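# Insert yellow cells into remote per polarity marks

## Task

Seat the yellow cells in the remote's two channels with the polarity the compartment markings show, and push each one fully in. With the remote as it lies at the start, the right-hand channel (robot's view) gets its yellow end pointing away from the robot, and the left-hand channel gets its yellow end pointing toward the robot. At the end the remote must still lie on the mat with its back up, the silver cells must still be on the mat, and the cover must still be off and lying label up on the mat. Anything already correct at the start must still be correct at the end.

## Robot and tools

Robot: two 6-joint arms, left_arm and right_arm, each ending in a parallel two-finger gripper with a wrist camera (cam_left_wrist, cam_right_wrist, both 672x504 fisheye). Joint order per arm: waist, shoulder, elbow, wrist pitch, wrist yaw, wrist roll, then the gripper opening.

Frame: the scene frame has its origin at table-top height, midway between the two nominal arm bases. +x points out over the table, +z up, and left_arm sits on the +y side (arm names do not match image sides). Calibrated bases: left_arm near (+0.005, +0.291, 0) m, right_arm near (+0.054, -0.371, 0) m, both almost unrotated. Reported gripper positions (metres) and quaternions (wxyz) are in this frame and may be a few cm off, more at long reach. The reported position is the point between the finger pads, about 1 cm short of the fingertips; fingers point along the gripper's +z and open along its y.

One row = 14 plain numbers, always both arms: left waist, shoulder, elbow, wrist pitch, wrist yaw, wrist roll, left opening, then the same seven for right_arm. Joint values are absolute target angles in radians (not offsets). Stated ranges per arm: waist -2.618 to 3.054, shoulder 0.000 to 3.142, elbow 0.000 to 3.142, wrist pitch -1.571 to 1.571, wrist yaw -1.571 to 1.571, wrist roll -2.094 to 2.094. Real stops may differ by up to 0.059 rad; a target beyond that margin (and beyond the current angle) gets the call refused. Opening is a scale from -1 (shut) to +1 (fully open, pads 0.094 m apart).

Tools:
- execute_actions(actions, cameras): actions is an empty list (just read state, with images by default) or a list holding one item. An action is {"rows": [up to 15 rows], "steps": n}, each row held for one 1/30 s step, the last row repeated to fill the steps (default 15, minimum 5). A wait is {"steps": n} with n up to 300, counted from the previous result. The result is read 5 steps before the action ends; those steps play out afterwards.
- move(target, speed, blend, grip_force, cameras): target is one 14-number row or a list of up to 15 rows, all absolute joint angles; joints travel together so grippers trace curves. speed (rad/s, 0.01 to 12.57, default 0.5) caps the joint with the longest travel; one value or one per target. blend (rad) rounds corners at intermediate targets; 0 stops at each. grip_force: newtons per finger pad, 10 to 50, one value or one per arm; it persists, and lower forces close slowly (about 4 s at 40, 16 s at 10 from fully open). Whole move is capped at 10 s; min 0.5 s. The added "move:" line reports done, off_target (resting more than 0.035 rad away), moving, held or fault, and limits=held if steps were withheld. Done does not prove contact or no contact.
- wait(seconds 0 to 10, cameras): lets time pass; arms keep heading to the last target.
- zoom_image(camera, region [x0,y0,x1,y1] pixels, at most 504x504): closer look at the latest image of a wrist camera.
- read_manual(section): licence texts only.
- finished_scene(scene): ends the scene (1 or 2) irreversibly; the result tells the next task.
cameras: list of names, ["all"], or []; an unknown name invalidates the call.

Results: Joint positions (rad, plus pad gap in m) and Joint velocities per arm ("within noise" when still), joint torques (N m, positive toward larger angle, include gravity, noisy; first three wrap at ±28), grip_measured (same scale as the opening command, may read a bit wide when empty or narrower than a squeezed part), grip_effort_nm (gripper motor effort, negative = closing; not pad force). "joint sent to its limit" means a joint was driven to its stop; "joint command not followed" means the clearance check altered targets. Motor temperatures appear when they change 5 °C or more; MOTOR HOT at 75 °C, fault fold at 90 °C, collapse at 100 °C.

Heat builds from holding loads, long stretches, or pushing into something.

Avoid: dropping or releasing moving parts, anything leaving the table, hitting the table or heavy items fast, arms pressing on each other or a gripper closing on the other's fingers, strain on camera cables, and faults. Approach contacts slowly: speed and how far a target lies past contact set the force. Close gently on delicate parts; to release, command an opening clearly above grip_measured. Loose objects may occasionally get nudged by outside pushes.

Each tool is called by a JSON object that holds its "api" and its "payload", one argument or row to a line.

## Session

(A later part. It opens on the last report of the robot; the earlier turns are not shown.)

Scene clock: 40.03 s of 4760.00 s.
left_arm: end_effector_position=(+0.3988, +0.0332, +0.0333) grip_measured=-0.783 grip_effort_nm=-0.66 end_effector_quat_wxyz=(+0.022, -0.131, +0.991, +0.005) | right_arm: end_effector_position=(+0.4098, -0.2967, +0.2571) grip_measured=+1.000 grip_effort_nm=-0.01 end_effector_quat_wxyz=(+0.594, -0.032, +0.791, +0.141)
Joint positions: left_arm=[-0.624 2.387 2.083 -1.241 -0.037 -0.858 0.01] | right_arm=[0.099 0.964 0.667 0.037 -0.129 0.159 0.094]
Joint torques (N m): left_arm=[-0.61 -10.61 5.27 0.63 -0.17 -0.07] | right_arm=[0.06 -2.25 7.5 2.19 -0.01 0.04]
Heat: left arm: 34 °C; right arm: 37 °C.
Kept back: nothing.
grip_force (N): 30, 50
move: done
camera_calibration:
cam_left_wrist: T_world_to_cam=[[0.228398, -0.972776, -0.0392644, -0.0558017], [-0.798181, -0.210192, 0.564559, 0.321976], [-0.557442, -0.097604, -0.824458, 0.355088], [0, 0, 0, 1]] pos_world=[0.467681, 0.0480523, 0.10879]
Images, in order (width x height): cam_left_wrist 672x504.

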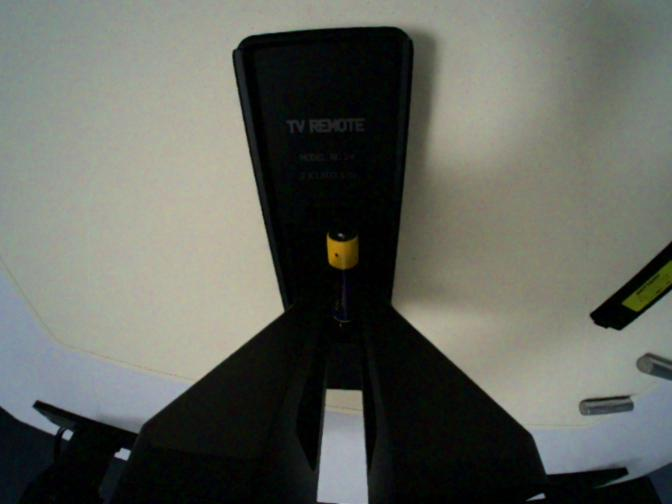

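{"api": "move", "payload": {
  "target": [-0.631,2.412,2.155,-1.290,-0.05,-0.866,-0.85,0.099,0.964,0.667,0.037,-0.129,0.159,1],
  "speed": 0.2,
  "cameras": ["cam_left_wrist"]
}}

{"api": "zoom_image", "payload": {
  "camera": "cam_left_wrist",
  "region": [270, 170, 430, 330]
}}

Scene clock: 41.57 s of 4760.00 s.
left_arm: end_effector_position=(+0.4014, +0.0314, +0.0456) grip_measured=-0.783 grip_effort_nm=-0.65 end_effector_quat_wxyz=(+0.026, -0.131, +0.991, +0.001) | right_arm: end_effector_position=(+0.4098, -0.2967, +0.2571) grip_measured=+1.000 grip_effort_nm=-0.01 end_effector_quat_wxyz=(+0.594, -0.032, +0.791, +0.141)
Joint positions: left_arm=[-0.624 2.387 2.132 -1.279 -0.037 -0.858 0.01] | right_arm=[0.099 0.964 0.667 0.037 -0.129 0.159 0.094]
Joint torques (N m): left_arm=[-0.55 -11.12 9.74 0.27 -0.15 -0.07] | right_arm=[0.06 -2.25 7.5 2.19 -0.02 0.04]
Heat: left arm: 34 °C; right arm: 37 °C.
Kept back: nothing.
grip_force (N): 30, 50
move: done
camera_calibration:
cam_left_wrist: T_world_to_cam=[[0.22869, -0.972992, -0.0314346, -0.0580828], [-0.80317, -0.206825, 0.558697, 0.318952], [-0.550109, -0.102521, -0.828776, 0.363941], [0, 0, 0, 1]] pos_world=[0.469663, 0.0467647, 0.121603]
Images, in order (width x height): cam_left_wrist 672x504.

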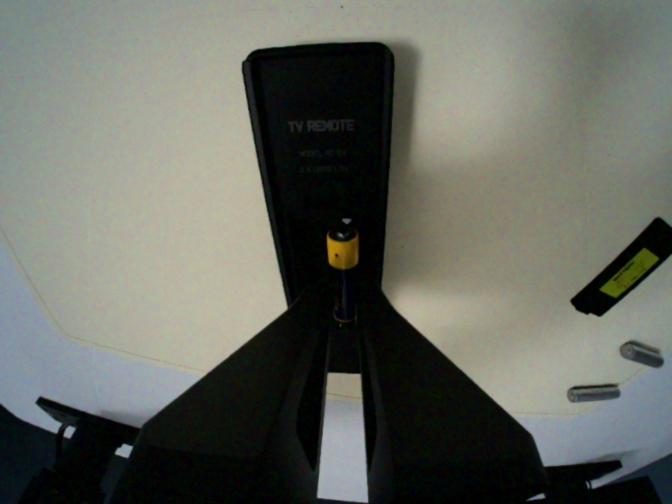

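Scaled by 3.150 from the camera's 672x504 image, which has a finer 960x720 frame.

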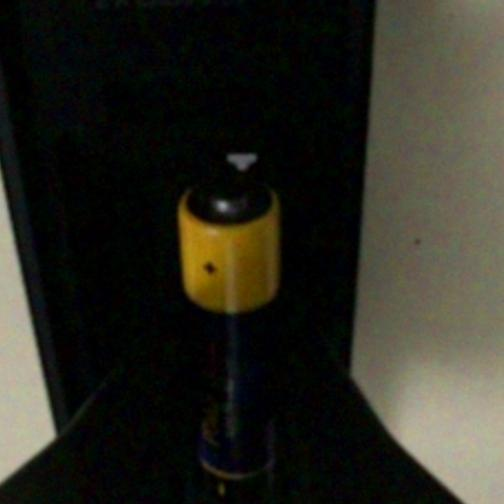

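{"api": "move", "payload": {
  "target": [-0.635,2.412,2.060,-1.215,-0.05,-0.866,-0.85,0.099,0.964,0.667,0.037,-0.129,0.159,1],
  "speed": 0.08,
  "cameras": ["cam_left_wrist"]
}}

{"api": "zoom_image", "payload": {
  "camera": "cam_left_wrist",
  "region": [270, 170, 430, 330]
}}

Scene clock: 43.57 s of 4760.00 s.
left_arm: end_effector_position=(+0.3986, +0.0330, +0.0333) grip_measured=-0.783 grip_effort_nm=-0.65 end_effector_quat_wxyz=(+0.023, -0.131, +0.991, +0.006) | right_arm: end_effector_position=(+0.4098, -0.2967, +0.2571) grip_measured=+1.000 grip_effort_nm=-0.01 end_effector_quat_wxyz=(+0.594, -0.032, +0.791, +0.141)
Joint positions: left_arm=[-0.625 2.387 2.083 -1.241 -0.039 -0.858 0.01] | right_arm=[0.099 0.964 0.667 0.037 -0.129 0.159 0.094]
Joint torques (N m): left_arm=[-0.76 -11.04 5.12 0.61 -0.13 -0.07] | right_arm=[0.06 -2.25 7.5 2.19 -0.02 0.04]
Heat: left arm: 34 °C; right arm: 37 °C.
Kept back: nothing.
grip_force (N): 30, 50
move: done
camera_calibration:
cam_left_wrist: T_world_to_cam=[[0.227332, -0.972974, -0.0405139, -0.0554089], [-0.798737, -0.210099, 0.563806, 0.322089], [-0.557081, -0.0958113, -0.824913, 0.354743], [0, 0, 0, 1]] pos_world=[0.467481, 0.0477473, 0.108791]
Images, in order (width x height): cam_left_wrist 672x504.

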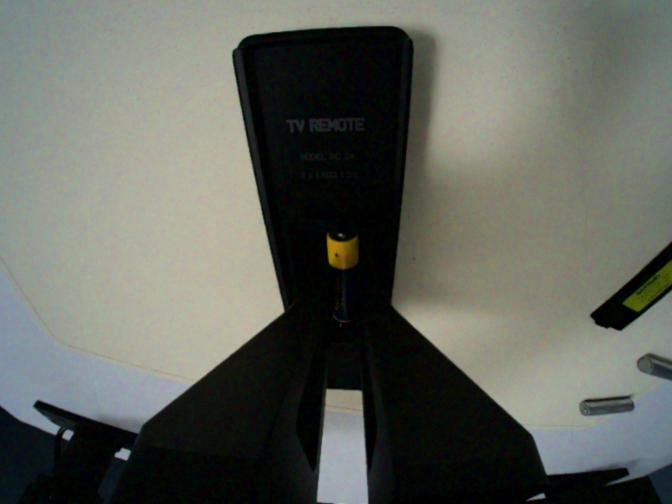

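Scaled by 3.150 from the camera's 672x504 image, which has a finer 960x720 frame.

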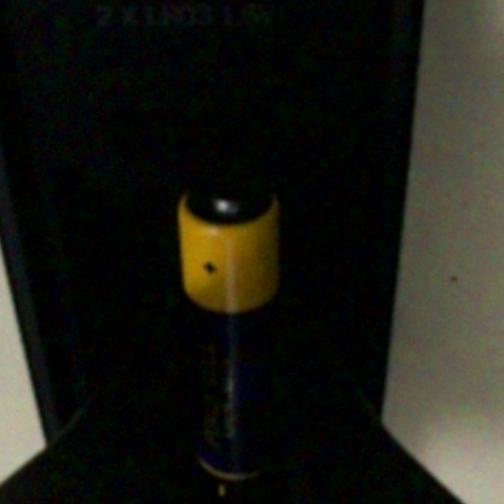

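{"api": "move", "payload": {
  "target": [
    [-0.648,2.412,2.155,-1.290,-0.05,-0.866,-0.85,0.099,0.964,0.667,0.037,-0.129,0.159,1],
    [-0.648,2.412,2.085,-1.220,-0.05,-0.866,-0.85,0.099,0.964,0.667,0.037,-0.129,0.159,1]
  ],
  "speed": 0.2,
  "cameras": ["cam_left_wrist"]
}}

{"api": "zoom_image", "payload": {
  "camera": "cam_left_wrist",
  "region": [270, 170, 430, 330]
}}

Scene clock: 45.57 s of 4760.00 s.
left_arm: end_effector_position=(+0.3980, +0.0243, +0.0422) grip_measured=-0.783 grip_effort_nm=-0.65 end_effector_quat_wxyz=(+0.031, -0.122, +0.992, +0.003) | right_arm: end_effector_position=(+0.4098, -0.2967, +0.2571) grip_measured=+1.000 grip_effort_nm=-0.01 end_effector_quat_wxyz=(+0.594, -0.032, +0.791, +0.141)
Joint positions: left_arm=[-0.643 2.387 2.118 -1.26 -0.045 -0.858 0.01] | right_arm=[0.099 0.964 0.667 0.037 -0.129 0.159 0.094]
Joint torques (N m): left_arm=[-0.44 -11.21 4.27 0.81 -0.07 -0.08] | right_arm=[0.06 -2.26 7.49 2.19 -0.02 0.04]
Heat: left arm: 34 °C; right arm: 37 °C.
Kept back: nothing.
grip_force (N): 30, 50
move: off_target (left_arm); left_arm: the wrist pitch is farthest, 0.040 rad from its target
camera_calibration:
cam_left_wrist: T_world_to_cam=[[0.210616, -0.977005, -0.0331868, -0.0570235], [-0.811435, -0.193654, 0.551427, 0.319854], [-0.545174, -0.0892105, -0.833563, 0.356407], [0, 0, 0, 1]] pos_world=[0.465854, 0.038024, 0.118819]
Images, in order (width x height): cam_left_wrist 672x504.

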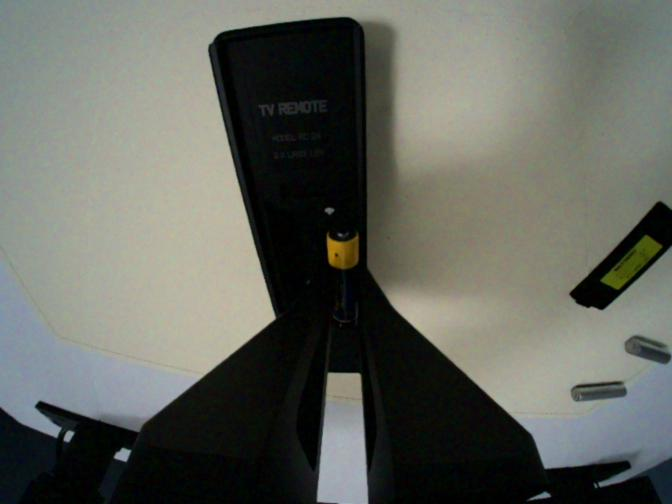

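Scaled by 3.150 from the camera's 672x504 image, which has a finer 960x720 frame.

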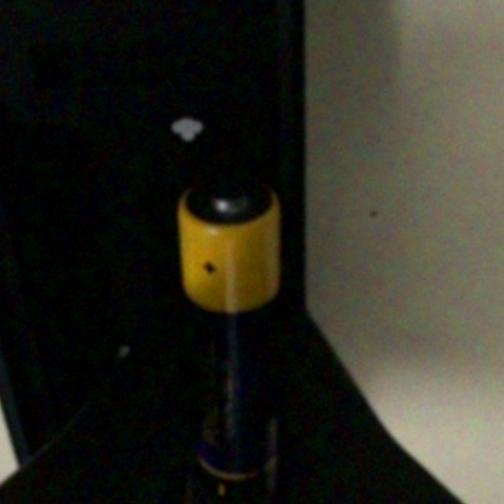

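{"api": "move", "payload": {
  "target": [
    [-0.648,2.412,2.165,-1.295,-0.05,-0.866,-0.85,0.099,0.964,0.667,0.037,-0.129,0.159,1],
    [-0.621,2.412,2.155,-1.290,-0.05,-0.866,-0.85,0.099,0.964,0.667,0.037,-0.129,0.159,1]
  ],
  "speed": 0.2,
  "cameras": ["cam_left_wrist"]
}}

{"api": "zoom_image", "payload": {
  "camera": "cam_left_wrist",
  "region": [270, 170, 430, 330]
}}

Scene clock: 47.43 s of 4760.00 s.
left_arm: end_effector_position=(+0.4027, +0.0318, +0.0477) grip_measured=-0.783 grip_effort_nm=-0.66 end_effector_quat_wxyz=(+0.030, -0.131, +0.991, +0.003) | right_arm: end_effector_position=(+0.4098, -0.2967, +0.2571) grip_measured=+1.000 grip_effort_nm=-0.01 end_effector_quat_wxyz=(+0.594, -0.032, +0.791, +0.141)
Joint positions: left_arm=[-0.625 2.387 2.14 -1.284 -0.045 -0.858 0.01] | right_arm=[0.099 0.964 0.667 0.037 -0.129 0.159 0.094]
Joint torques (N m): left_arm=[0.28 -11.19 8.91 0.31 -0.1 -0.06] | right_arm=[0.05 -2.25 7.5 2.19 -0.01 0.05]
Heat: left arm: 34 °C; right arm: 38 °C.
Kept back: nothing.
grip_force (N): 30, 50
move: done
camera_calibration:
cam_left_wrist: T_world_to_cam=[[0.228857, -0.972855, -0.0343134, -0.057797], [-0.806949, -0.209308, 0.55229, 0.320751], [-0.54448, -0.0987061, -0.832946, 0.364186], [0, 0, 0, 1]] pos_world=[0.470349, 0.046855, 0.124217]
Images, in order (width x height): cam_left_wrist 672x504.

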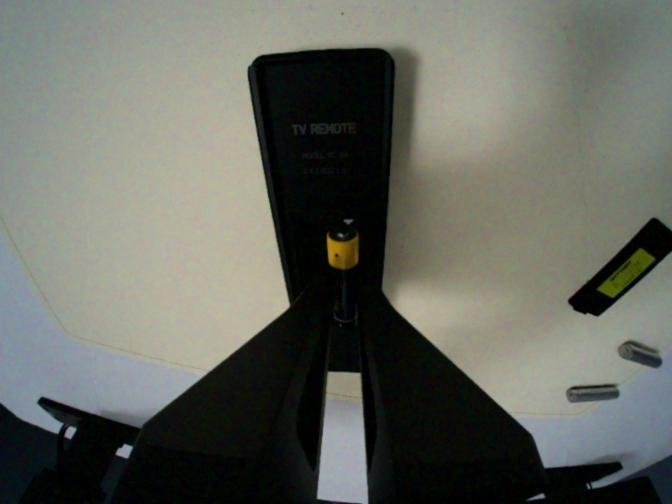

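Scaled by 3.150 from the camera's 672x504 image, which has a finer 960x720 frame.

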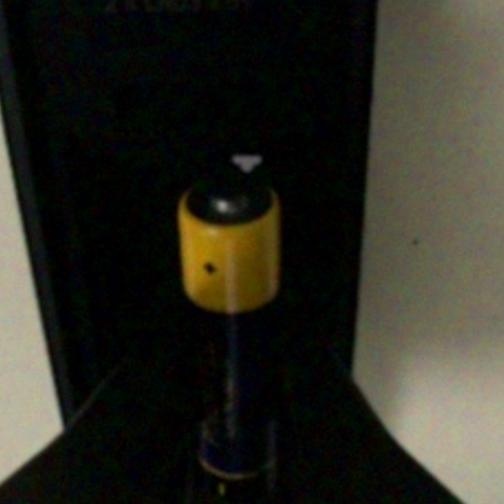

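{"api": "move", "payload": {
  "target": [
    [-0.638,2.412,2.155,-1.290,-0.05,-0.866,-0.85,0.099,0.964,0.667,0.037,-0.129,0.159,1],
    [-0.638,2.412,2.1,-1.250,-0.05,-0.866,-0.85,0.099,0.964,0.667,0.037,-0.129,0.159,1]
  ],
  "speed": 0.2,
  "cameras": ["cam_left_wrist"]
}}

{"api": "zoom_image", "payload": {
  "camera": "cam_left_wrist",
  "region": [270, 170, 430, 330]
}}

Scene clock: 49.27 s of 4760.00 s.
left_arm: end_effector_position=(+0.3981, +0.0308, +0.0402) grip_measured=-0.783 grip_effort_nm=-0.66 end_effector_quat_wxyz=(+0.025, -0.128, +0.991, +0.007) | right_arm: end_effector_position=(+0.4098, -0.2967, +0.2571) grip_measured=+1.000 grip_effort_nm=-0.01 end_effector_quat_wxyz=(+0.594, -0.032, +0.791, +0.141)
Joint positions: left_arm=[-0.632 2.387 2.111 -1.267 -0.045 -0.858 0.01] | right_arm=[0.099 0.964 0.667 0.037 -0.129 0.159 0.094]
Joint torques (N m): left_arm=[-0.46 -11.19 6.38 0.5 -0.09 -0.08] | right_arm=[0.05 -2.25 7.5 2.19 -0.02 0.04]
Heat: left arm: 34 °C; right arm: 38 °C.
Kept back: nothing.
grip_force (N): 30, 50
move: done
camera_calibration:
cam_left_wrist: T_world_to_cam=[[0.221388, -0.974227, -0.0432305, -0.0547218], [-0.802898, -0.207257, 0.558927, 0.319068], [-0.553482, -0.0890305, -0.828089, 0.35842], [0, 0, 0, 1]] pos_world=[0.466673, 0.0447278, 0.116102]
Images, in order (width x height): cam_left_wrist 672x504.

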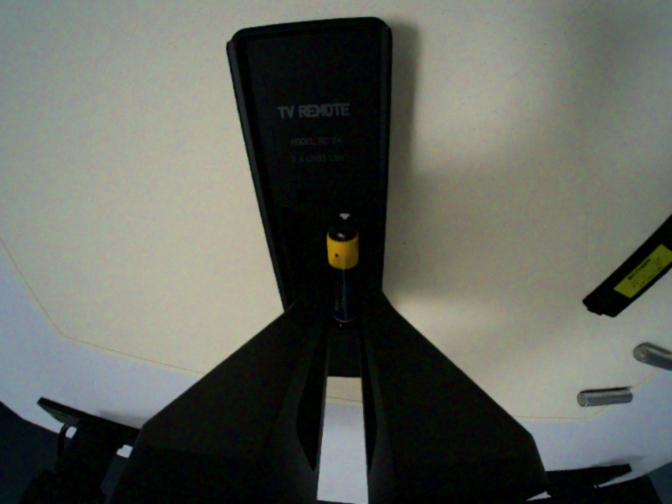

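Scaled by 3.150 from the camera's 672x504 image, which has a finer 960x720 frame.

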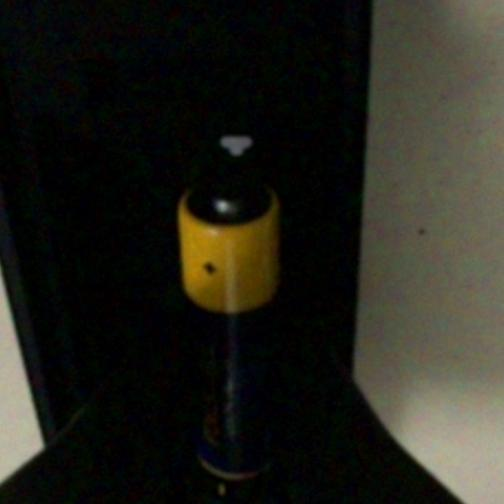

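{"api": "move", "payload": {
  "target": [-0.623,2.412,2.1,-1.246,-0.05,-0.866,-0.85,0.099,0.964,0.667,0.037,-0.129,0.159,1],
  "speed": 0.2,
  "cameras": ["cam_left_wrist"]
}}

{"api": "zoom_image", "payload": {
  "camera": "cam_left_wrist",
  "region": [270, 170, 430, 330]
}}

Scene clock: 50.27 s of 4760.00 s.
left_arm: end_effector_position=(+0.3983, +0.0307, +0.0402) grip_measured=-0.783 grip_effort_nm=-0.65 end_effector_quat_wxyz=(+0.026, -0.128, +0.991, +0.007) | right_arm: end_effector_position=(+0.4098, -0.2967, +0.2571) grip_measured=+1.000 grip_effort_nm=-0.01 end_effector_quat_wxyz=(+0.594, -0.032, +0.791, +0.141)
Joint positions: left_arm=[-0.632 2.387 2.111 -1.266 -0.045 -0.858 0.01] | right_arm=[0.099 0.964 0.667 0.037 -0.129 0.159 0.094]
Joint torques (N m): left_arm=[0.68 -11.14 6.43 0.53 -0.08 -0.07] | right_arm=[0.06 -2.25 7.49 2.19 -0.02 0.04]
Heat: left arm: 34 °C; right arm: 38 °C.
Kept back: nothing.
grip_force (N): 30, 50
move: done
camera_calibration:
cam_left_wrist: T_world_to_cam=[[0.221425, -0.97424, -0.0427497, -0.0549125], [-0.803231, -0.207066, 0.558519, 0.319321], [-0.552984, -0.089332, -0.828389, 0.358282], [0, 0, 0, 1]] pos_world=[0.466772, 0.0446286, 0.116103]
Images, in order (width x height): cam_left_wrist 672x504.

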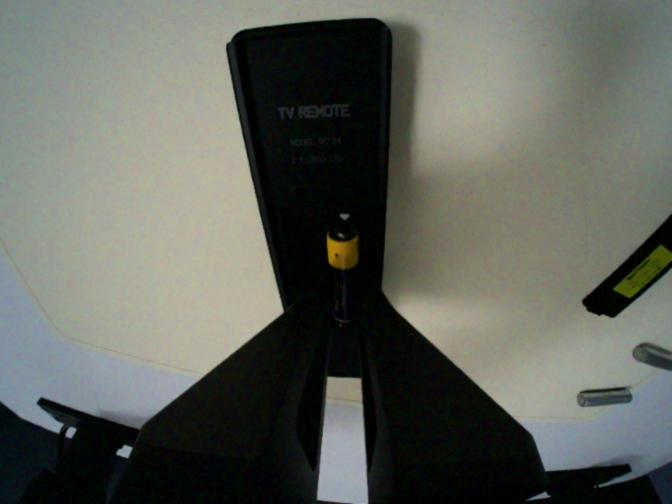

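Scaled by 3.150 from the camera's 672x504 image, which has a finer 960x720 frame.

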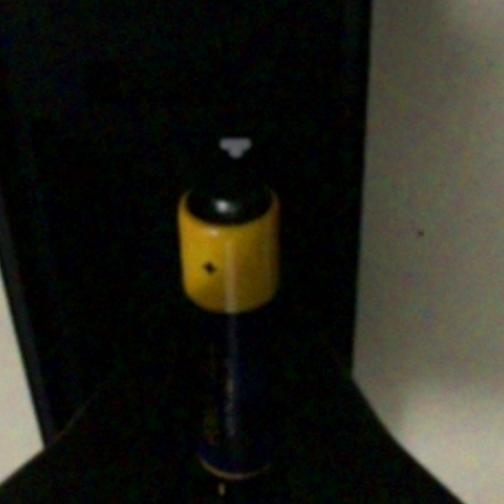

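{"api": "move", "payload": {
  "target": [-0.632,2.412,2.0735,-1.221,-0.05,-0.866,-0.85,0.099,0.964,0.667,0.037,-0.129,0.159,1],
  "speed": 0.2,
  "cameras": ["cam_left_wrist"]
}}

{"api": "zoom_image", "payload": {
  "camera": "cam_left_wrist",
  "region": [270, 170, 430, 330]
}}

Scene clock: 51.20 s of 4760.00 s.
left_arm: end_effector_position=(+0.3973, +0.0316, +0.0345) grip_measured=-0.783 grip_effort_nm=-0.65 end_effector_quat_wxyz=(+0.024, -0.128, +0.991, +0.008) | right_arm: end_effector_position=(+0.4098, -0.2967, +0.2571) grip_measured=+1.000 grip_effort_nm=-0.01 end_effector_quat_wxyz=(+0.594, -0.032, +0.791, +0.141)
Joint positions: left_arm=[-0.632 2.387 2.088 -1.247 -0.045 -0.858 0.01] | right_arm=[0.099 0.964 0.667 0.037 -0.129 0.159 0.094]
Joint torques (N m): left_arm=[-0.08 -11.23 5.91 0.6 -0.08 -0.05] | right_arm=[0.06 -2.25 7.5 2.19 -0.02 0.04]
Heat: left arm: 34 °C; right arm: 38 °C.
Kept back: nothing.
grip_force (N): 30, 50
move: done
camera_calibration:
cam_left_wrist: T_world_to_cam=[[0.22163, -0.974056, -0.0457601, -0.0540086], [-0.801242, -0.208654, 0.560781, 0.321123], [-0.55578, -0.0876211, -0.826699, 0.354118], [0, 0, 0, 1]] pos_world=[0.466079, 0.0454243, 0.110198]
Images, in order (width x height): cam_left_wrist 672x504.

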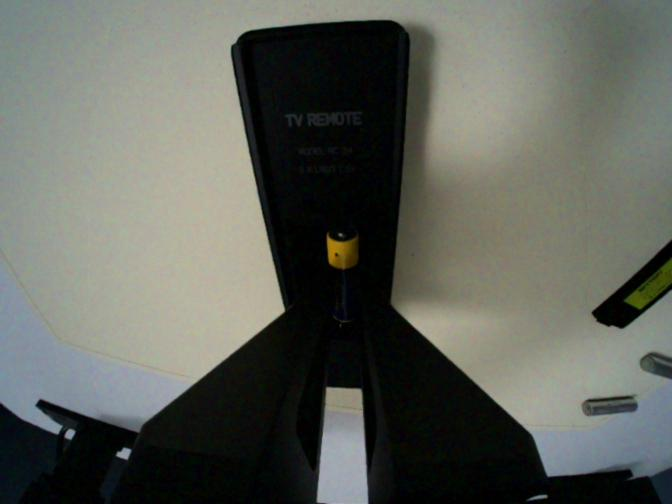

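Scaled by 3.150 from the camera's 672x504 image, which has a finer 960x720 frame.

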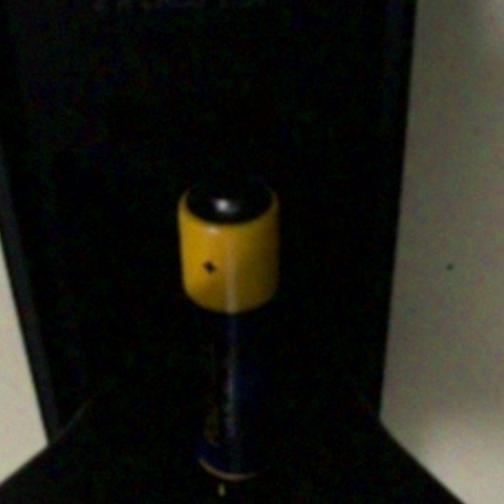

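{"api": "move", "payload": {
  "target": [-0.632,2.412,2.070,-1.209,-0.05,-0.866,-0.85,0.099,0.964,0.667,0.037,-0.129,0.159,1],
  "speed": 0.2
}}

Scene clock: 52.13 s of 4760.00 s.
left_arm: end_effector_position=(+0.3977, +0.0317, +0.0339) grip_measured=-0.783 grip_effort_nm=-0.65 end_effector_quat_wxyz=(+0.025, -0.128, +0.991, +0.009) | right_arm: end_effector_position=(+0.4098, -0.2967, +0.2571) grip_measured=+1.000 grip_effort_nm=-0.01 end_effector_quat_wxyz=(+0.594, -0.032, +0.791, +0.141)
Joint positions: left_arm=[-0.632 2.387 2.086 -1.244 -0.047 -0.858 0.01] | right_arm=[0.099 0.964 0.667 0.037 -0.129 0.159 0.094]
Joint torques (N m): left_arm=[-0.01 -11.18 5.89 0.72 -0.07 -0.09] | right_arm=[0.05 -2.25 7.5 2.19 -0.02 0.04]
Heat: left arm: 34 °C; right arm: 38 °C.
Kept back: nothing.
grip_force (N): 30, 50
move: done

{"api": "move", "payload": {
  "target": [-0.632,2.412,2.060,-1.190,-0.05,-0.866,-0.85,0.099,0.964,0.667,0.037,-0.129,0.159,1],
  "speed": 0.2,
  "cameras": ["cam_left_wrist"]
}}

{"api": "zoom_image", "payload": {
  "camera": "cam_left_wrist",
  "region": [270, 170, 430, 330]
}}

Scene clock: 53.10 s of 4760.00 s.
left_arm: end_effector_position=(+0.3977, +0.0317, +0.0333) grip_measured=-0.783 grip_effort_nm=-0.65 end_effector_quat_wxyz=(+0.025, -0.128, +0.991, +0.009) | right_arm: end_effector_position=(+0.4098, -0.2967, +0.2571) grip_measured=+1.000 grip_effort_nm=-0.01 end_effector_quat_wxyz=(+0.594, -0.032, +0.791, +0.141)
Joint positions: left_arm=[-0.632 2.387 2.083 -1.241 -0.047 -0.858 0.01] | right_arm=[0.099 0.964 0.667 0.037 -0.129 0.159 0.094]
Joint torques (N m): left_arm=[-0.05 -11.14 5.22 0.86 -0.06 -0.05] | right_arm=[0.05 -2.25 7.5 2.19 -0.01 0.04]
Heat: left arm: 34 °C; right arm: 38 °C.
Kept back: nothing.
grip_force (N): 30, 50
move: off_target (left_arm); left_arm: the wrist pitch is farthest, 0.051 rad from its target
camera_calibration:
cam_left_wrist: T_world_to_cam=[[0.221727, -0.974025, -0.0459547, -0.0541462], [-0.802518, -0.209049, 0.558805, 0.322746], [-0.553897, -0.0870224, -0.828025, 0.352698], [0, 0, 0, 1]] pos_world=[0.466374, 0.0454228, 0.109202]
Images, in order (width x height): cam_left_wrist 672x504.

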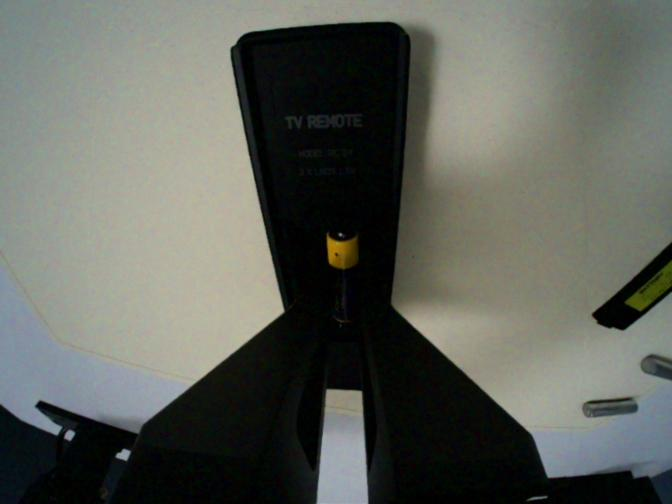

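Scaled by 3.150 from the camera's 672x504 image, which has a finer 960x720 frame.

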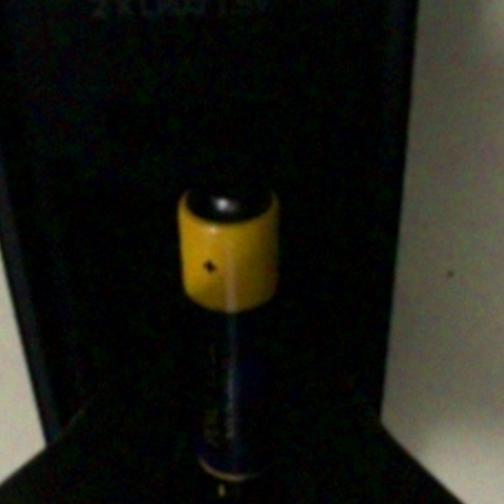

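{"api": "move", "payload": {
  "target": [-0.632,2.412,2.035,-1.215,-0.05,-0.866,-0.85,0.099,0.964,0.667,0.037,-0.129,0.159,1],
  "speed": 0.2,
  "cameras": ["cam_left_wrist"]
}}

{"api": "zoom_image", "payload": {
  "camera": "cam_left_wrist",
  "region": [270, 170, 430, 330]
}}

Scene clock: 54.03 s of 4760.00 s.
left_arm: end_effector_position=(+0.3972, +0.0321, +0.0320) grip_measured=-0.783 grip_effort_nm=-0.66 end_effector_quat_wxyz=(+0.025, -0.128, +0.991, +0.010) | right_arm: end_effector_position=(+0.4098, -0.2967, +0.2571) grip_measured=+1.000 grip_effort_nm=-0.01 end_effector_quat_wxyz=(+0.594, -0.032, +0.791, +0.141)
Joint positions: left_arm=[-0.632 2.387 2.078 -1.238 -0.047 -0.858 0.01] | right_arm=[0.099 0.964 0.667 0.037 -0.129 0.159 0.094]
Joint torques (N m): left_arm=[-0.16 -11.12 3.38 0.59 -0.05 -0.08] | right_arm=[0.06 -2.25 7.5 2.19 -0.01 0.04]
Heat: left arm: 34 °C; right arm: 38 °C.
Kept back: nothing.
grip_force (N): 30, 50
move: off_target (left_arm); left_arm: the elbow is farthest, 0.043 rad from its target
camera_calibration:
cam_left_wrist: T_world_to_cam=[[0.221726, -0.973931, -0.0479211, -0.0535282], [-0.801554, -0.210027, 0.559822, 0.32278], [-0.555292, -0.0857155, -0.827226, 0.351856], [0, 0, 0, 1]] pos_world=[0.465977, 0.0458195, 0.1078]
Images, in order (width x height): cam_left_wrist 672x504.

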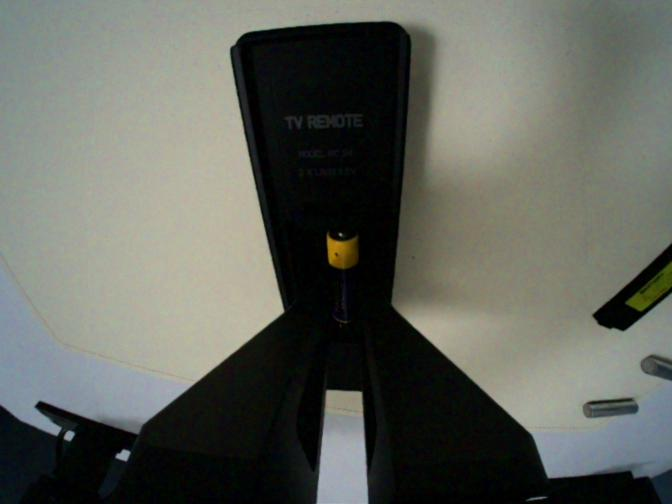

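Scaled by 3.150 from the camera's 672x504 image, which has a finer 960x720 frame.

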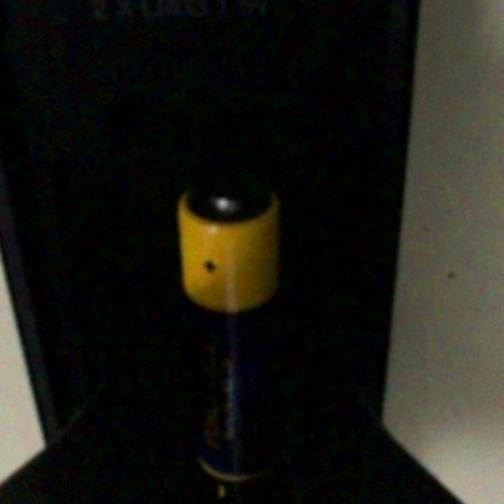

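{"api": "move", "payload": {
  "target": [
    [-0.632,2.412,2.068,-1.225,-0.05,-0.866,-0.85,0.099,0.964,0.667,0.037,-0.129,0.159,1],
    [-0.632,2.412,2.068,-1.225,-0.05,-0.866,-0.6,0.099,0.964,0.667,0.037,-0.129,0.159,1]
  ],
  "speed": 0.2,
  "cameras": ["cam_left_wrist"]
}}

{"api": "zoom_image", "payload": {
  "camera": "cam_left_wrist",
  "region": [270, 170, 430, 330]
}}

Scene clock: 55.53 s of 4760.00 s.
left_arm: end_effector_position=(+0.3977, +0.0320, +0.0319) grip_measured=-0.612 grip_effort_nm=0.66 end_effector_quat_wxyz=(+0.025, -0.128, +0.991, +0.009) | right_arm: end_effector_position=(+0.4098, -0.2967, +0.2571) grip_measured=+1.000 grip_effort_nm=-0.01 end_effector_quat_wxyz=(+0.594, -0.032, +0.791, +0.141)
Joint positions: left_arm=[-0.632 2.387 2.079 -1.237 -0.048 -0.859 0.018] | right_arm=[0.099 0.964 0.667 0.037 -0.129 0.159 0.094]
Joint torques (N m): left_arm=[-0.05 -11.29 6.37 0.46 -0.05 -0.06] | right_arm=[0.06 -2.25 7.5 2.19 -0.02 0.04]
Heat: left arm: 34 °C; right arm: 38 °C.
Kept back: nothing.
grip_force (N): 30, 50
move: done
camera_calibration:
cam_left_wrist: T_world_to_cam=[[0.22221, -0.973839, -0.0475354, -0.0539621], [-0.802259, -0.21033, 0.558697, 0.32346], [-0.554079, -0.0860125, -0.828009, 0.351547], [0, 0, 0, 1]] pos_world=[0.466274, 0.0457204, 0.107803]
Images, in order (width x height): cam_left_wrist 672x504.

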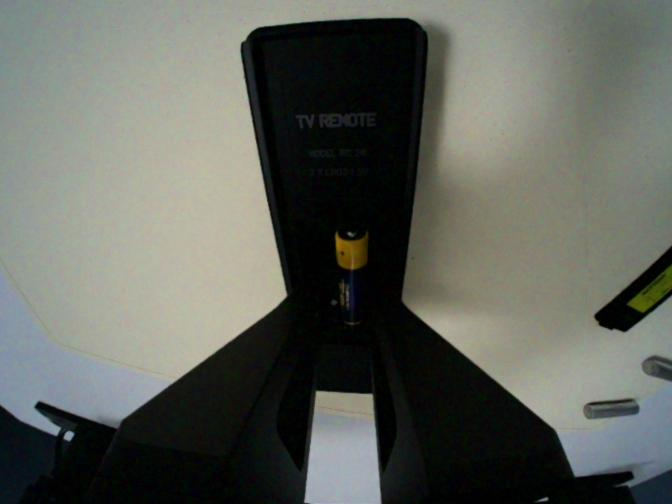

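Scaled by 3.150 from the camera's 672x504 image, which has a finer 960x720 frame.

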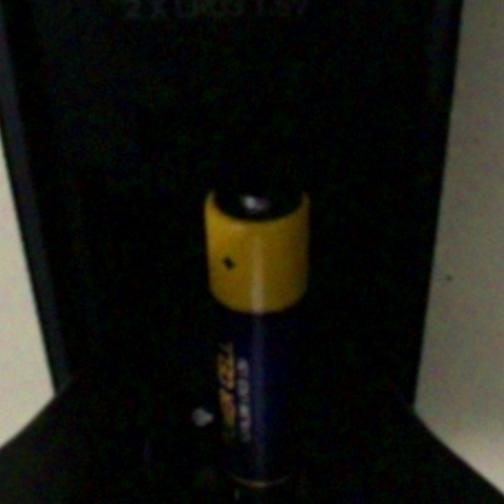

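{"api": "move", "payload": {
  "target": [
    [-0.632,2.412,2.195,-1.320,-0.05,-0.866,-0.6,0.099,0.964,0.667,0.037,-0.129,0.159,1],
    [-0.61,1.9,1.55,-0.6,0,-0.866,-0.6,0.099,0.964,0.667,0.037,-0.129,0.159,1]
  ],
  "speed": 0.5,
  "cameras": ["cam_left_wrist"]
}}

{"api": "zoom_image", "payload": {
  "camera": "cam_left_wrist",
  "region": [220, 150, 480, 410]
}}

Scene clock: 59.10 s of 4760.00 s.
left_arm: end_effector_position=(+0.4217, +0.0145, +0.1194) grip_measured=-0.612 grip_effort_nm=0.65 end_effector_quat_wxyz=(+0.211, -0.131, +0.951, -0.185) | right_arm: end_effector_position=(+0.4098, -0.2967, +0.2571) grip_measured=+1.000 grip_effort_nm=-0.01 end_effector_quat_wxyz=(+0.594, -0.032, +0.791, +0.141)
Joint positions: left_arm=[-0.617 1.939 1.562 -0.625 -0.002 -0.861 0.018] | right_arm=[0.099 0.964 0.667 0.037 -0.129 0.159 0.094]
Joint torques (N m): left_arm=[0.59 -14.26 7.21 1.58 0.02 -0.04] | right_arm=[0.05 -2.25 7.5 2.19 -0.02 0.04]
Heat: left arm: 34 °C; right arm: 38 °C.
Kept back: nothing.
grip_force (N): 30, 50
move: off_target (left_arm); left_arm: the shoulder is farthest, 0.039 rad from its target
camera_calibration:
cam_left_wrist: T_world_to_cam=[[0.155334, -0.917303, 0.366643, -0.0943022], [-0.972081, -0.075859, 0.222045, 0.39995], [-0.175869, -0.390898, -0.903476, 0.289779], [0, 0, 0, 1]] pos_world=[0.454395, 0.0571101, 0.207577]
Images, in order (width x height): cam_left_wrist 672x504.

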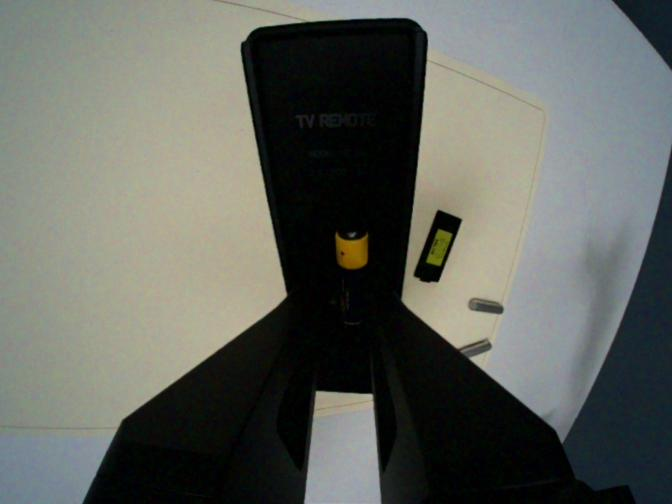

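Scaled by 1.938 from the camera's 672x504 image, which has a finer 960x720 frame.

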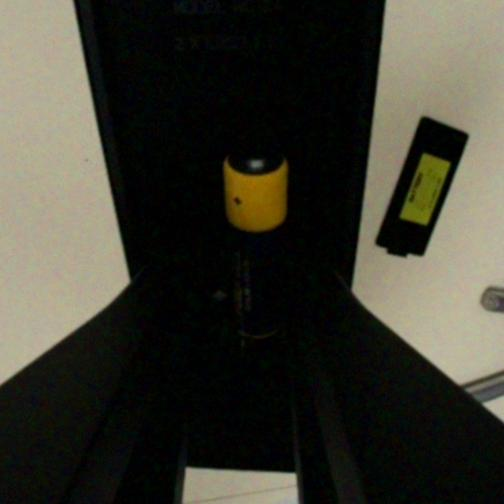

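{"api": "move", "payload": {
  "target": [
    [-0.632,2.392,2.195,-1.320,-0.05,-0.866,-0.6,0.099,0.964,0.667,0.037,-0.129,0.159,1],
    [-0.632,2.412,2.075,-1.23,-0.05,-0.866,-0.6,0.099,0.964,0.667,0.037,-0.129,0.159,1]
  ],
  "speed": [0.4,0.15],
  "cameras": ["cam_left_wrist"]
}}

{"api": "zoom_image", "payload": {
  "camera": "cam_left_wrist",
  "region": [220, 150, 480, 410]
}}

Scene clock: 63.37 s of 4760.00 s.
left_arm: end_effector_position=(+0.3977, +0.0325, +0.0327) grip_measured=-0.612 grip_effort_nm=0.65 end_effector_quat_wxyz=(+0.020, -0.132, +0.991, +0.005) | right_arm: end_effector_position=(+0.4098, -0.2967, +0.2571) grip_measured=+1.000 grip_effort_nm=-0.01 end_effector_quat_wxyz=(+0.594, -0.032, +0.791, +0.141)
Joint positions: left_arm=[-0.625 2.388 2.083 -1.243 -0.034 -0.861 0.018] | right_arm=[0.099 0.964 0.667 0.037 -0.129 0.159 0.094]
Joint torques (N m): left_arm=[-0.51 -11.25 6.6 0.47 -0.18 -0.03] | right_arm=[0.06 -2.25 7.5 2.19 -0.02 0.04]
Heat: left arm: 34 °C; right arm: 39 °C.
Kept back: nothing.
grip_force (N): 30, 50
move: done
camera_calibration:
cam_left_wrist: T_world_to_cam=[[0.229646, -0.972469, -0.039593, -0.056678], [-0.795637, -0.211007, 0.567836, 0.32017], [-0.560557, -0.0988996, -0.822189, 0.355065], [0, 0, 0, 1]] pos_world=[0.466789, 0.0475561, 0.107883]
Images, in order (width x height): cam_left_wrist 672x504.

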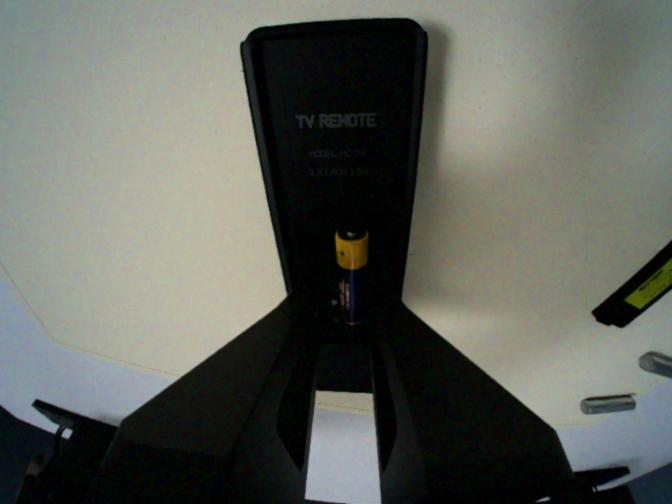

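Scaled by 1.938 from the camera's 672x504 image, which has a finer 960x720 frame.

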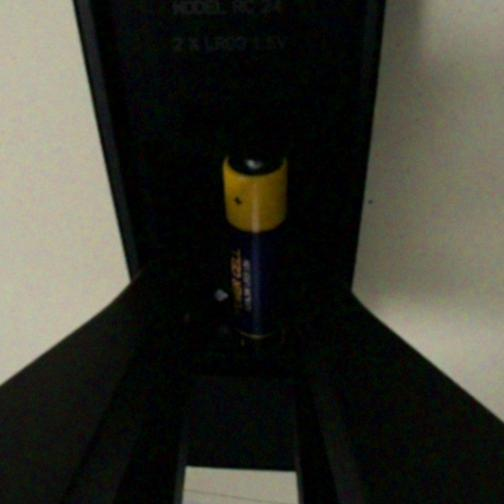

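{"api": "move", "payload": {
  "target": [
    [-0.632,2.412,2.075,-1.23,-0.05,-0.866,-0.69,0.099,0.964,0.667,0.037,-0.129,0.159,1],
    [-0.632,2.412,2.155,-1.29,-0.05,-0.866,-0.69,0.099,0.964,0.667,0.037,-0.129,0.159,1]
  ],
  "speed": 0.1,
  "cameras": ["cam_left_wrist"]
}}

{"api": "zoom_image", "payload": {
  "camera": "cam_left_wrist",
  "region": [220, 150, 480, 410]
}}

Scene clock: 65.40 s of 4760.00 s.
left_arm: end_effector_position=(+0.4003, +0.0307, +0.0445) grip_measured=-0.687 grip_effort_nm=-0.15 end_effector_quat_wxyz=(+0.024, -0.132, +0.991, +0.001) | right_arm: end_effector_position=(+0.4098, -0.2967, +0.2571) grip_measured=+1.000 grip_effort_nm=-0.01 end_effector_quat_wxyz=(+0.594, -0.032, +0.791, +0.141)
Joint positions: left_arm=[-0.625 2.388 2.13 -1.279 -0.034 -0.861 0.015] | right_arm=[0.099 0.964 0.667 0.037 -0.129 0.159 0.094]
Joint torques (N m): left_arm=[-0.54 -11.26 9.87 0.24 -0.18 -0.02] | right_arm=[0.05 -2.25 7.5 2.19 -0.02 0.04]
Heat: left arm: 35 °C; right arm: 39 °C.
Kept back: nothing.
grip_force (N): 30, 50
move: done
camera_calibration:
cam_left_wrist: T_world_to_cam=[[0.229928, -0.972694, -0.031605, -0.0589791], [-0.800667, -0.207525, 0.56202, 0.317379], [-0.553232, -0.103919, -0.82652, 0.363491], [0, 0, 0, 1]] pos_world=[0.46877, 0.0462688, 0.120195]
Images, in order (width x height): cam_left_wrist 672x504.

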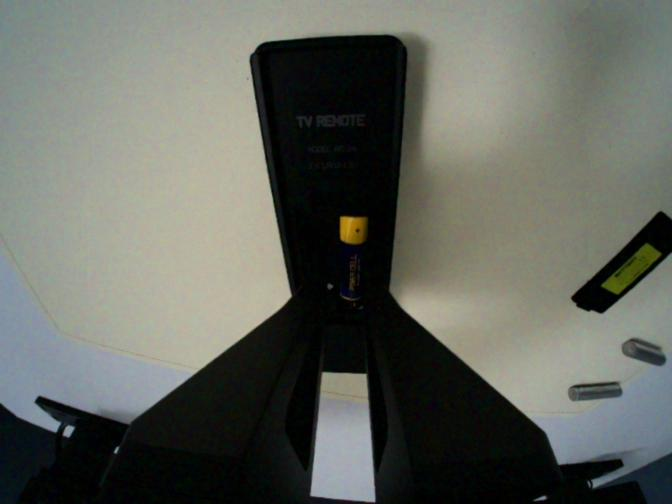

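Scaled by 1.938 from the camera's 672x504 image, which has a finer 960x720 frame.

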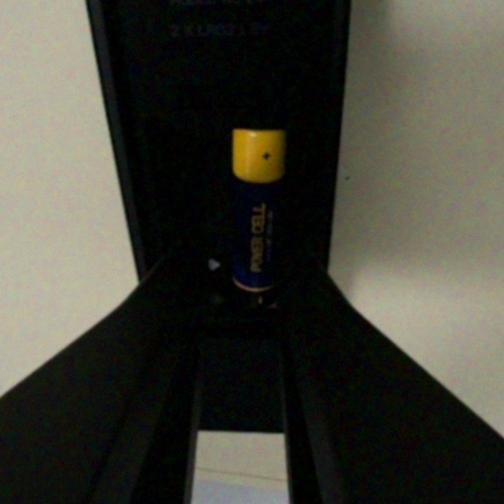

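{"api": "move", "payload": {
  "target": [
    [-0.632,2.412,2.2,-1.33,-0.05,-0.866,-0.6,0.099,0.964,0.667,0.037,-0.129,0.159,1],
    [-0.63,2.2,1.8,-0.9,0,-0.9,-0.2,0.099,0.964,0.667,0.037,-0.129,0.159,1]
  ],
  "speed": 0.5,
  "cameras": ["cam_left_wrist"]
}}

{"api": "zoom_image", "payload": {
  "camera": "cam_left_wrist",
  "region": [270, 170, 430, 330]
}}

Scene clock: 68.60 s of 4760.00 s.
left_arm: end_effector_position=(+0.4107, +0.0151, +0.0427) grip_measured=-0.203 grip_effort_nm=0.16 end_effector_quat_wxyz=(+0.090, -0.146, +0.982, -0.085) | right_arm: end_effector_position=(+0.4098, -0.2967, +0.2571) grip_measured=+1.000 grip_effort_nm=-0.01 end_effector_quat_wxyz=(+0.594, -0.032, +0.791, +0.141)
Joint positions: left_arm=[-0.627 2.224 1.813 -0.912 0.002 -0.893 0.037] | right_arm=[0.099 0.964 0.667 0.037 -0.129 0.159 0.094]
Joint torques (N m): left_arm=[-0.24 -14.8 6.58 0.92 -0.01 -0.07] | right_arm=[0.06 -2.25 7.5 2.19 -0.02 0.04]
Heat: left arm: 35 °C; right arm: 39 °C.
Kept back: nothing.
grip_force (N): 30, 50
move: done; target 2's new numbers were sent with left_arm's wrist pitch 0.042 rad from that target
camera_calibration:
cam_left_wrist: T_world_to_cam=[[0.24516, -0.957095, 0.154487, -0.0910243], [-0.875336, -0.150024, 0.459651, 0.357607], [-0.416752, -0.247916, -0.87456, 0.314276], [0, 0, 0, 1]] pos_world=[0.466317, 0.0444451, 0.124541]
Images, in order (width x height): cam_left_wrist 672x504.

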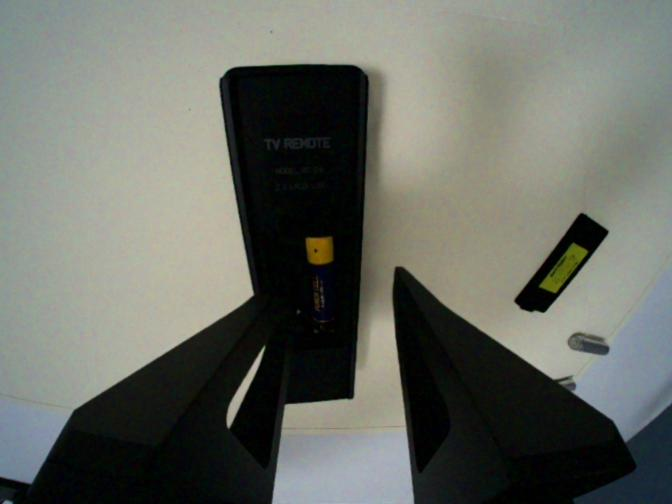

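Scaled by 3.150 from the camera's 672x504 image, which has a finer 960x720 frame.

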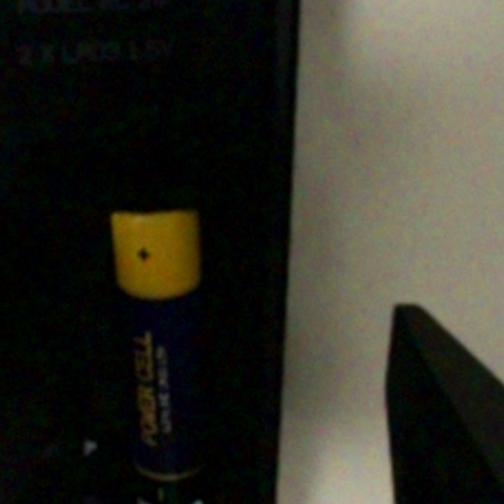

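{"api": "move", "payload": {
  "target": [
    [-0.63,2.1,1.8,-1.0,0,-0.9,-0.2,0.099,0.964,0.667,0.037,-0.129,0.159,1],
    [-0.61,1.735,1.139,-0.2817,0,-0.88,-0.2,0.099,0.964,0.667,0.037,-0.129,0.159,1]
  ],
  "speed": 0.8,
  "blend": 0.1,
  "cameras": ["cam_left_wrist"]
}}

{"api": "zoom_image", "payload": {
  "camera": "cam_left_wrist",
  "region": [270, 190, 400, 320]
}}

Scene clock: 70.83 s of 4760.00 s.
left_arm: end_effector_position=(+0.3875, +0.0364, +0.0862) grip_measured=-0.203 grip_effort_nm=0.16 end_effector_quat_wxyz=(+0.238, -0.142, +0.936, -0.218) | right_arm: end_effector_position=(+0.4098, -0.2967, +0.2571) grip_measured=+1.000 grip_effort_nm=-0.01 end_effector_quat_wxyz=(+0.594, -0.032, +0.791, +0.141)
Joint positions: left_arm=[-0.617 1.768 1.151 -0.296 0.002 -0.89 0.037] | right_arm=[0.099 0.964 0.667 0.037 -0.129 0.159 0.094]
Joint torques (N m): left_arm=[0.5 -11.97 6.95 1.62 -0.02 0.13] | right_arm=[0.05 -2.26 7.5 2.19 -0.01 0.04]
Heat: left arm: 34 °C; right arm: 39 °C.
Kept back: nothing.
grip_force (N): 30, 50
move: done; blend cut to 0.05 rad at target 1
camera_calibration:
cam_left_wrist: T_world_to_cam=[[0.150051, -0.88766, 0.435367, -0.0616832], [-0.982423, -0.0844094, 0.166496, 0.384927], [-0.111042, -0.452697, -0.884723, 0.23778], [0, 0, 0, 1]] pos_world=[0.41382, 0.0853802, 0.173136]
Images, in order (width x height): cam_left_wrist 672x504.

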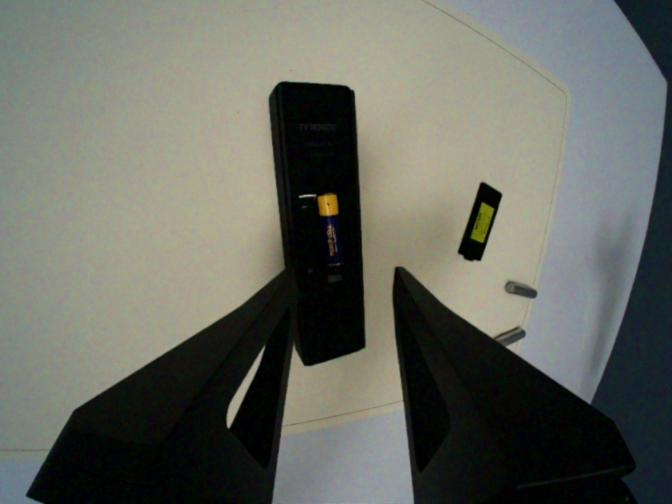

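Scaled by 3.877 from the camera's 672x504 image, which has a finer 960x720 frame.

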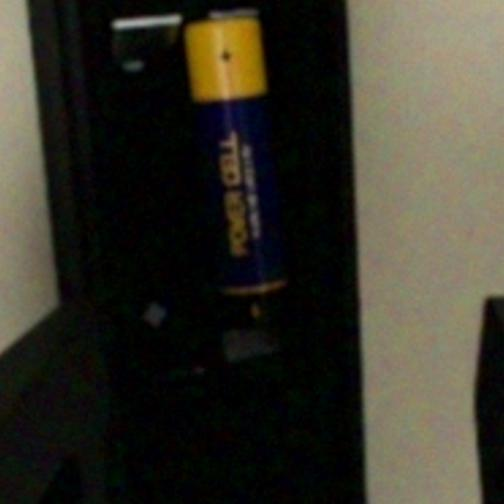

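{"api": "move", "payload": {
  "target": [-0.645,2.4457,2.2926,-1.3469,0,-0.836,-1,0.099,0.964,0.667,0.037,-0.129,0.159,1],
  "speed": 0.7,
  "cameras": ["cam_left_wrist"]
}}

{"api": "zoom_image", "payload": {
  "camera": "cam_left_wrist",
  "region": [260, 170, 440, 350]
}}

Scene clock: 73.90 s of 4760.00 s.
left_arm: end_effector_position=(+0.4072, +0.0109, +0.0667) grip_measured=-0.989 grip_effort_nm=-0.56 end_effector_quat_wxyz=(+0.031, -0.116, +0.992, -0.029) | right_arm: end_effector_position=(+0.4098, -0.2967, +0.2571) grip_measured=+1.000 grip_effort_nm=-0.01 end_effector_quat_wxyz=(+0.594, -0.032, +0.791, +0.141)
Joint positions: left_arm=[-0.638 2.416 2.266 -1.335 0.002 -0.842 0.001] | right_arm=[0.099 0.964 0.667 0.037 -0.129 0.159 0.094]
Joint torques (N m): left_arm=[-0.62 -11.08 10.17 0.32 -0.01 0.09] | right_arm=[0.06 -2.25 7.5 2.19 -0.01 0.05]
Heat: left arm: 35 °C; right arm: 40 °C.
Kept back: nothing.
grip_force (N): 30, 50
move: done
camera_calibration:
cam_left_wrist: T_world_to_cam=[[0.197692, -0.979825, 0.0293385, -0.0700496], [-0.818776, -0.148594, 0.55455, 0.313534], [-0.539002, -0.133652, -0.831633, 0.378437], [0, 0, 0, 1]] pos_world=[0.474541, 0.0285318, 0.142905]
Images, in order (width x height): cam_left_wrist 672x504.

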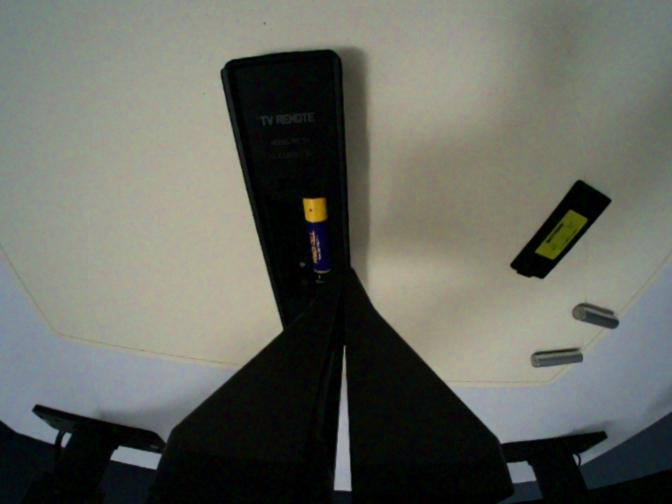

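Scaled by 2.800 from the camera's 672x504 image, which has a finer 960x720 frame.

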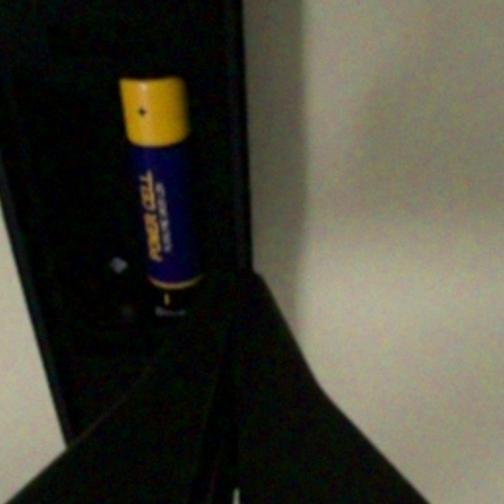

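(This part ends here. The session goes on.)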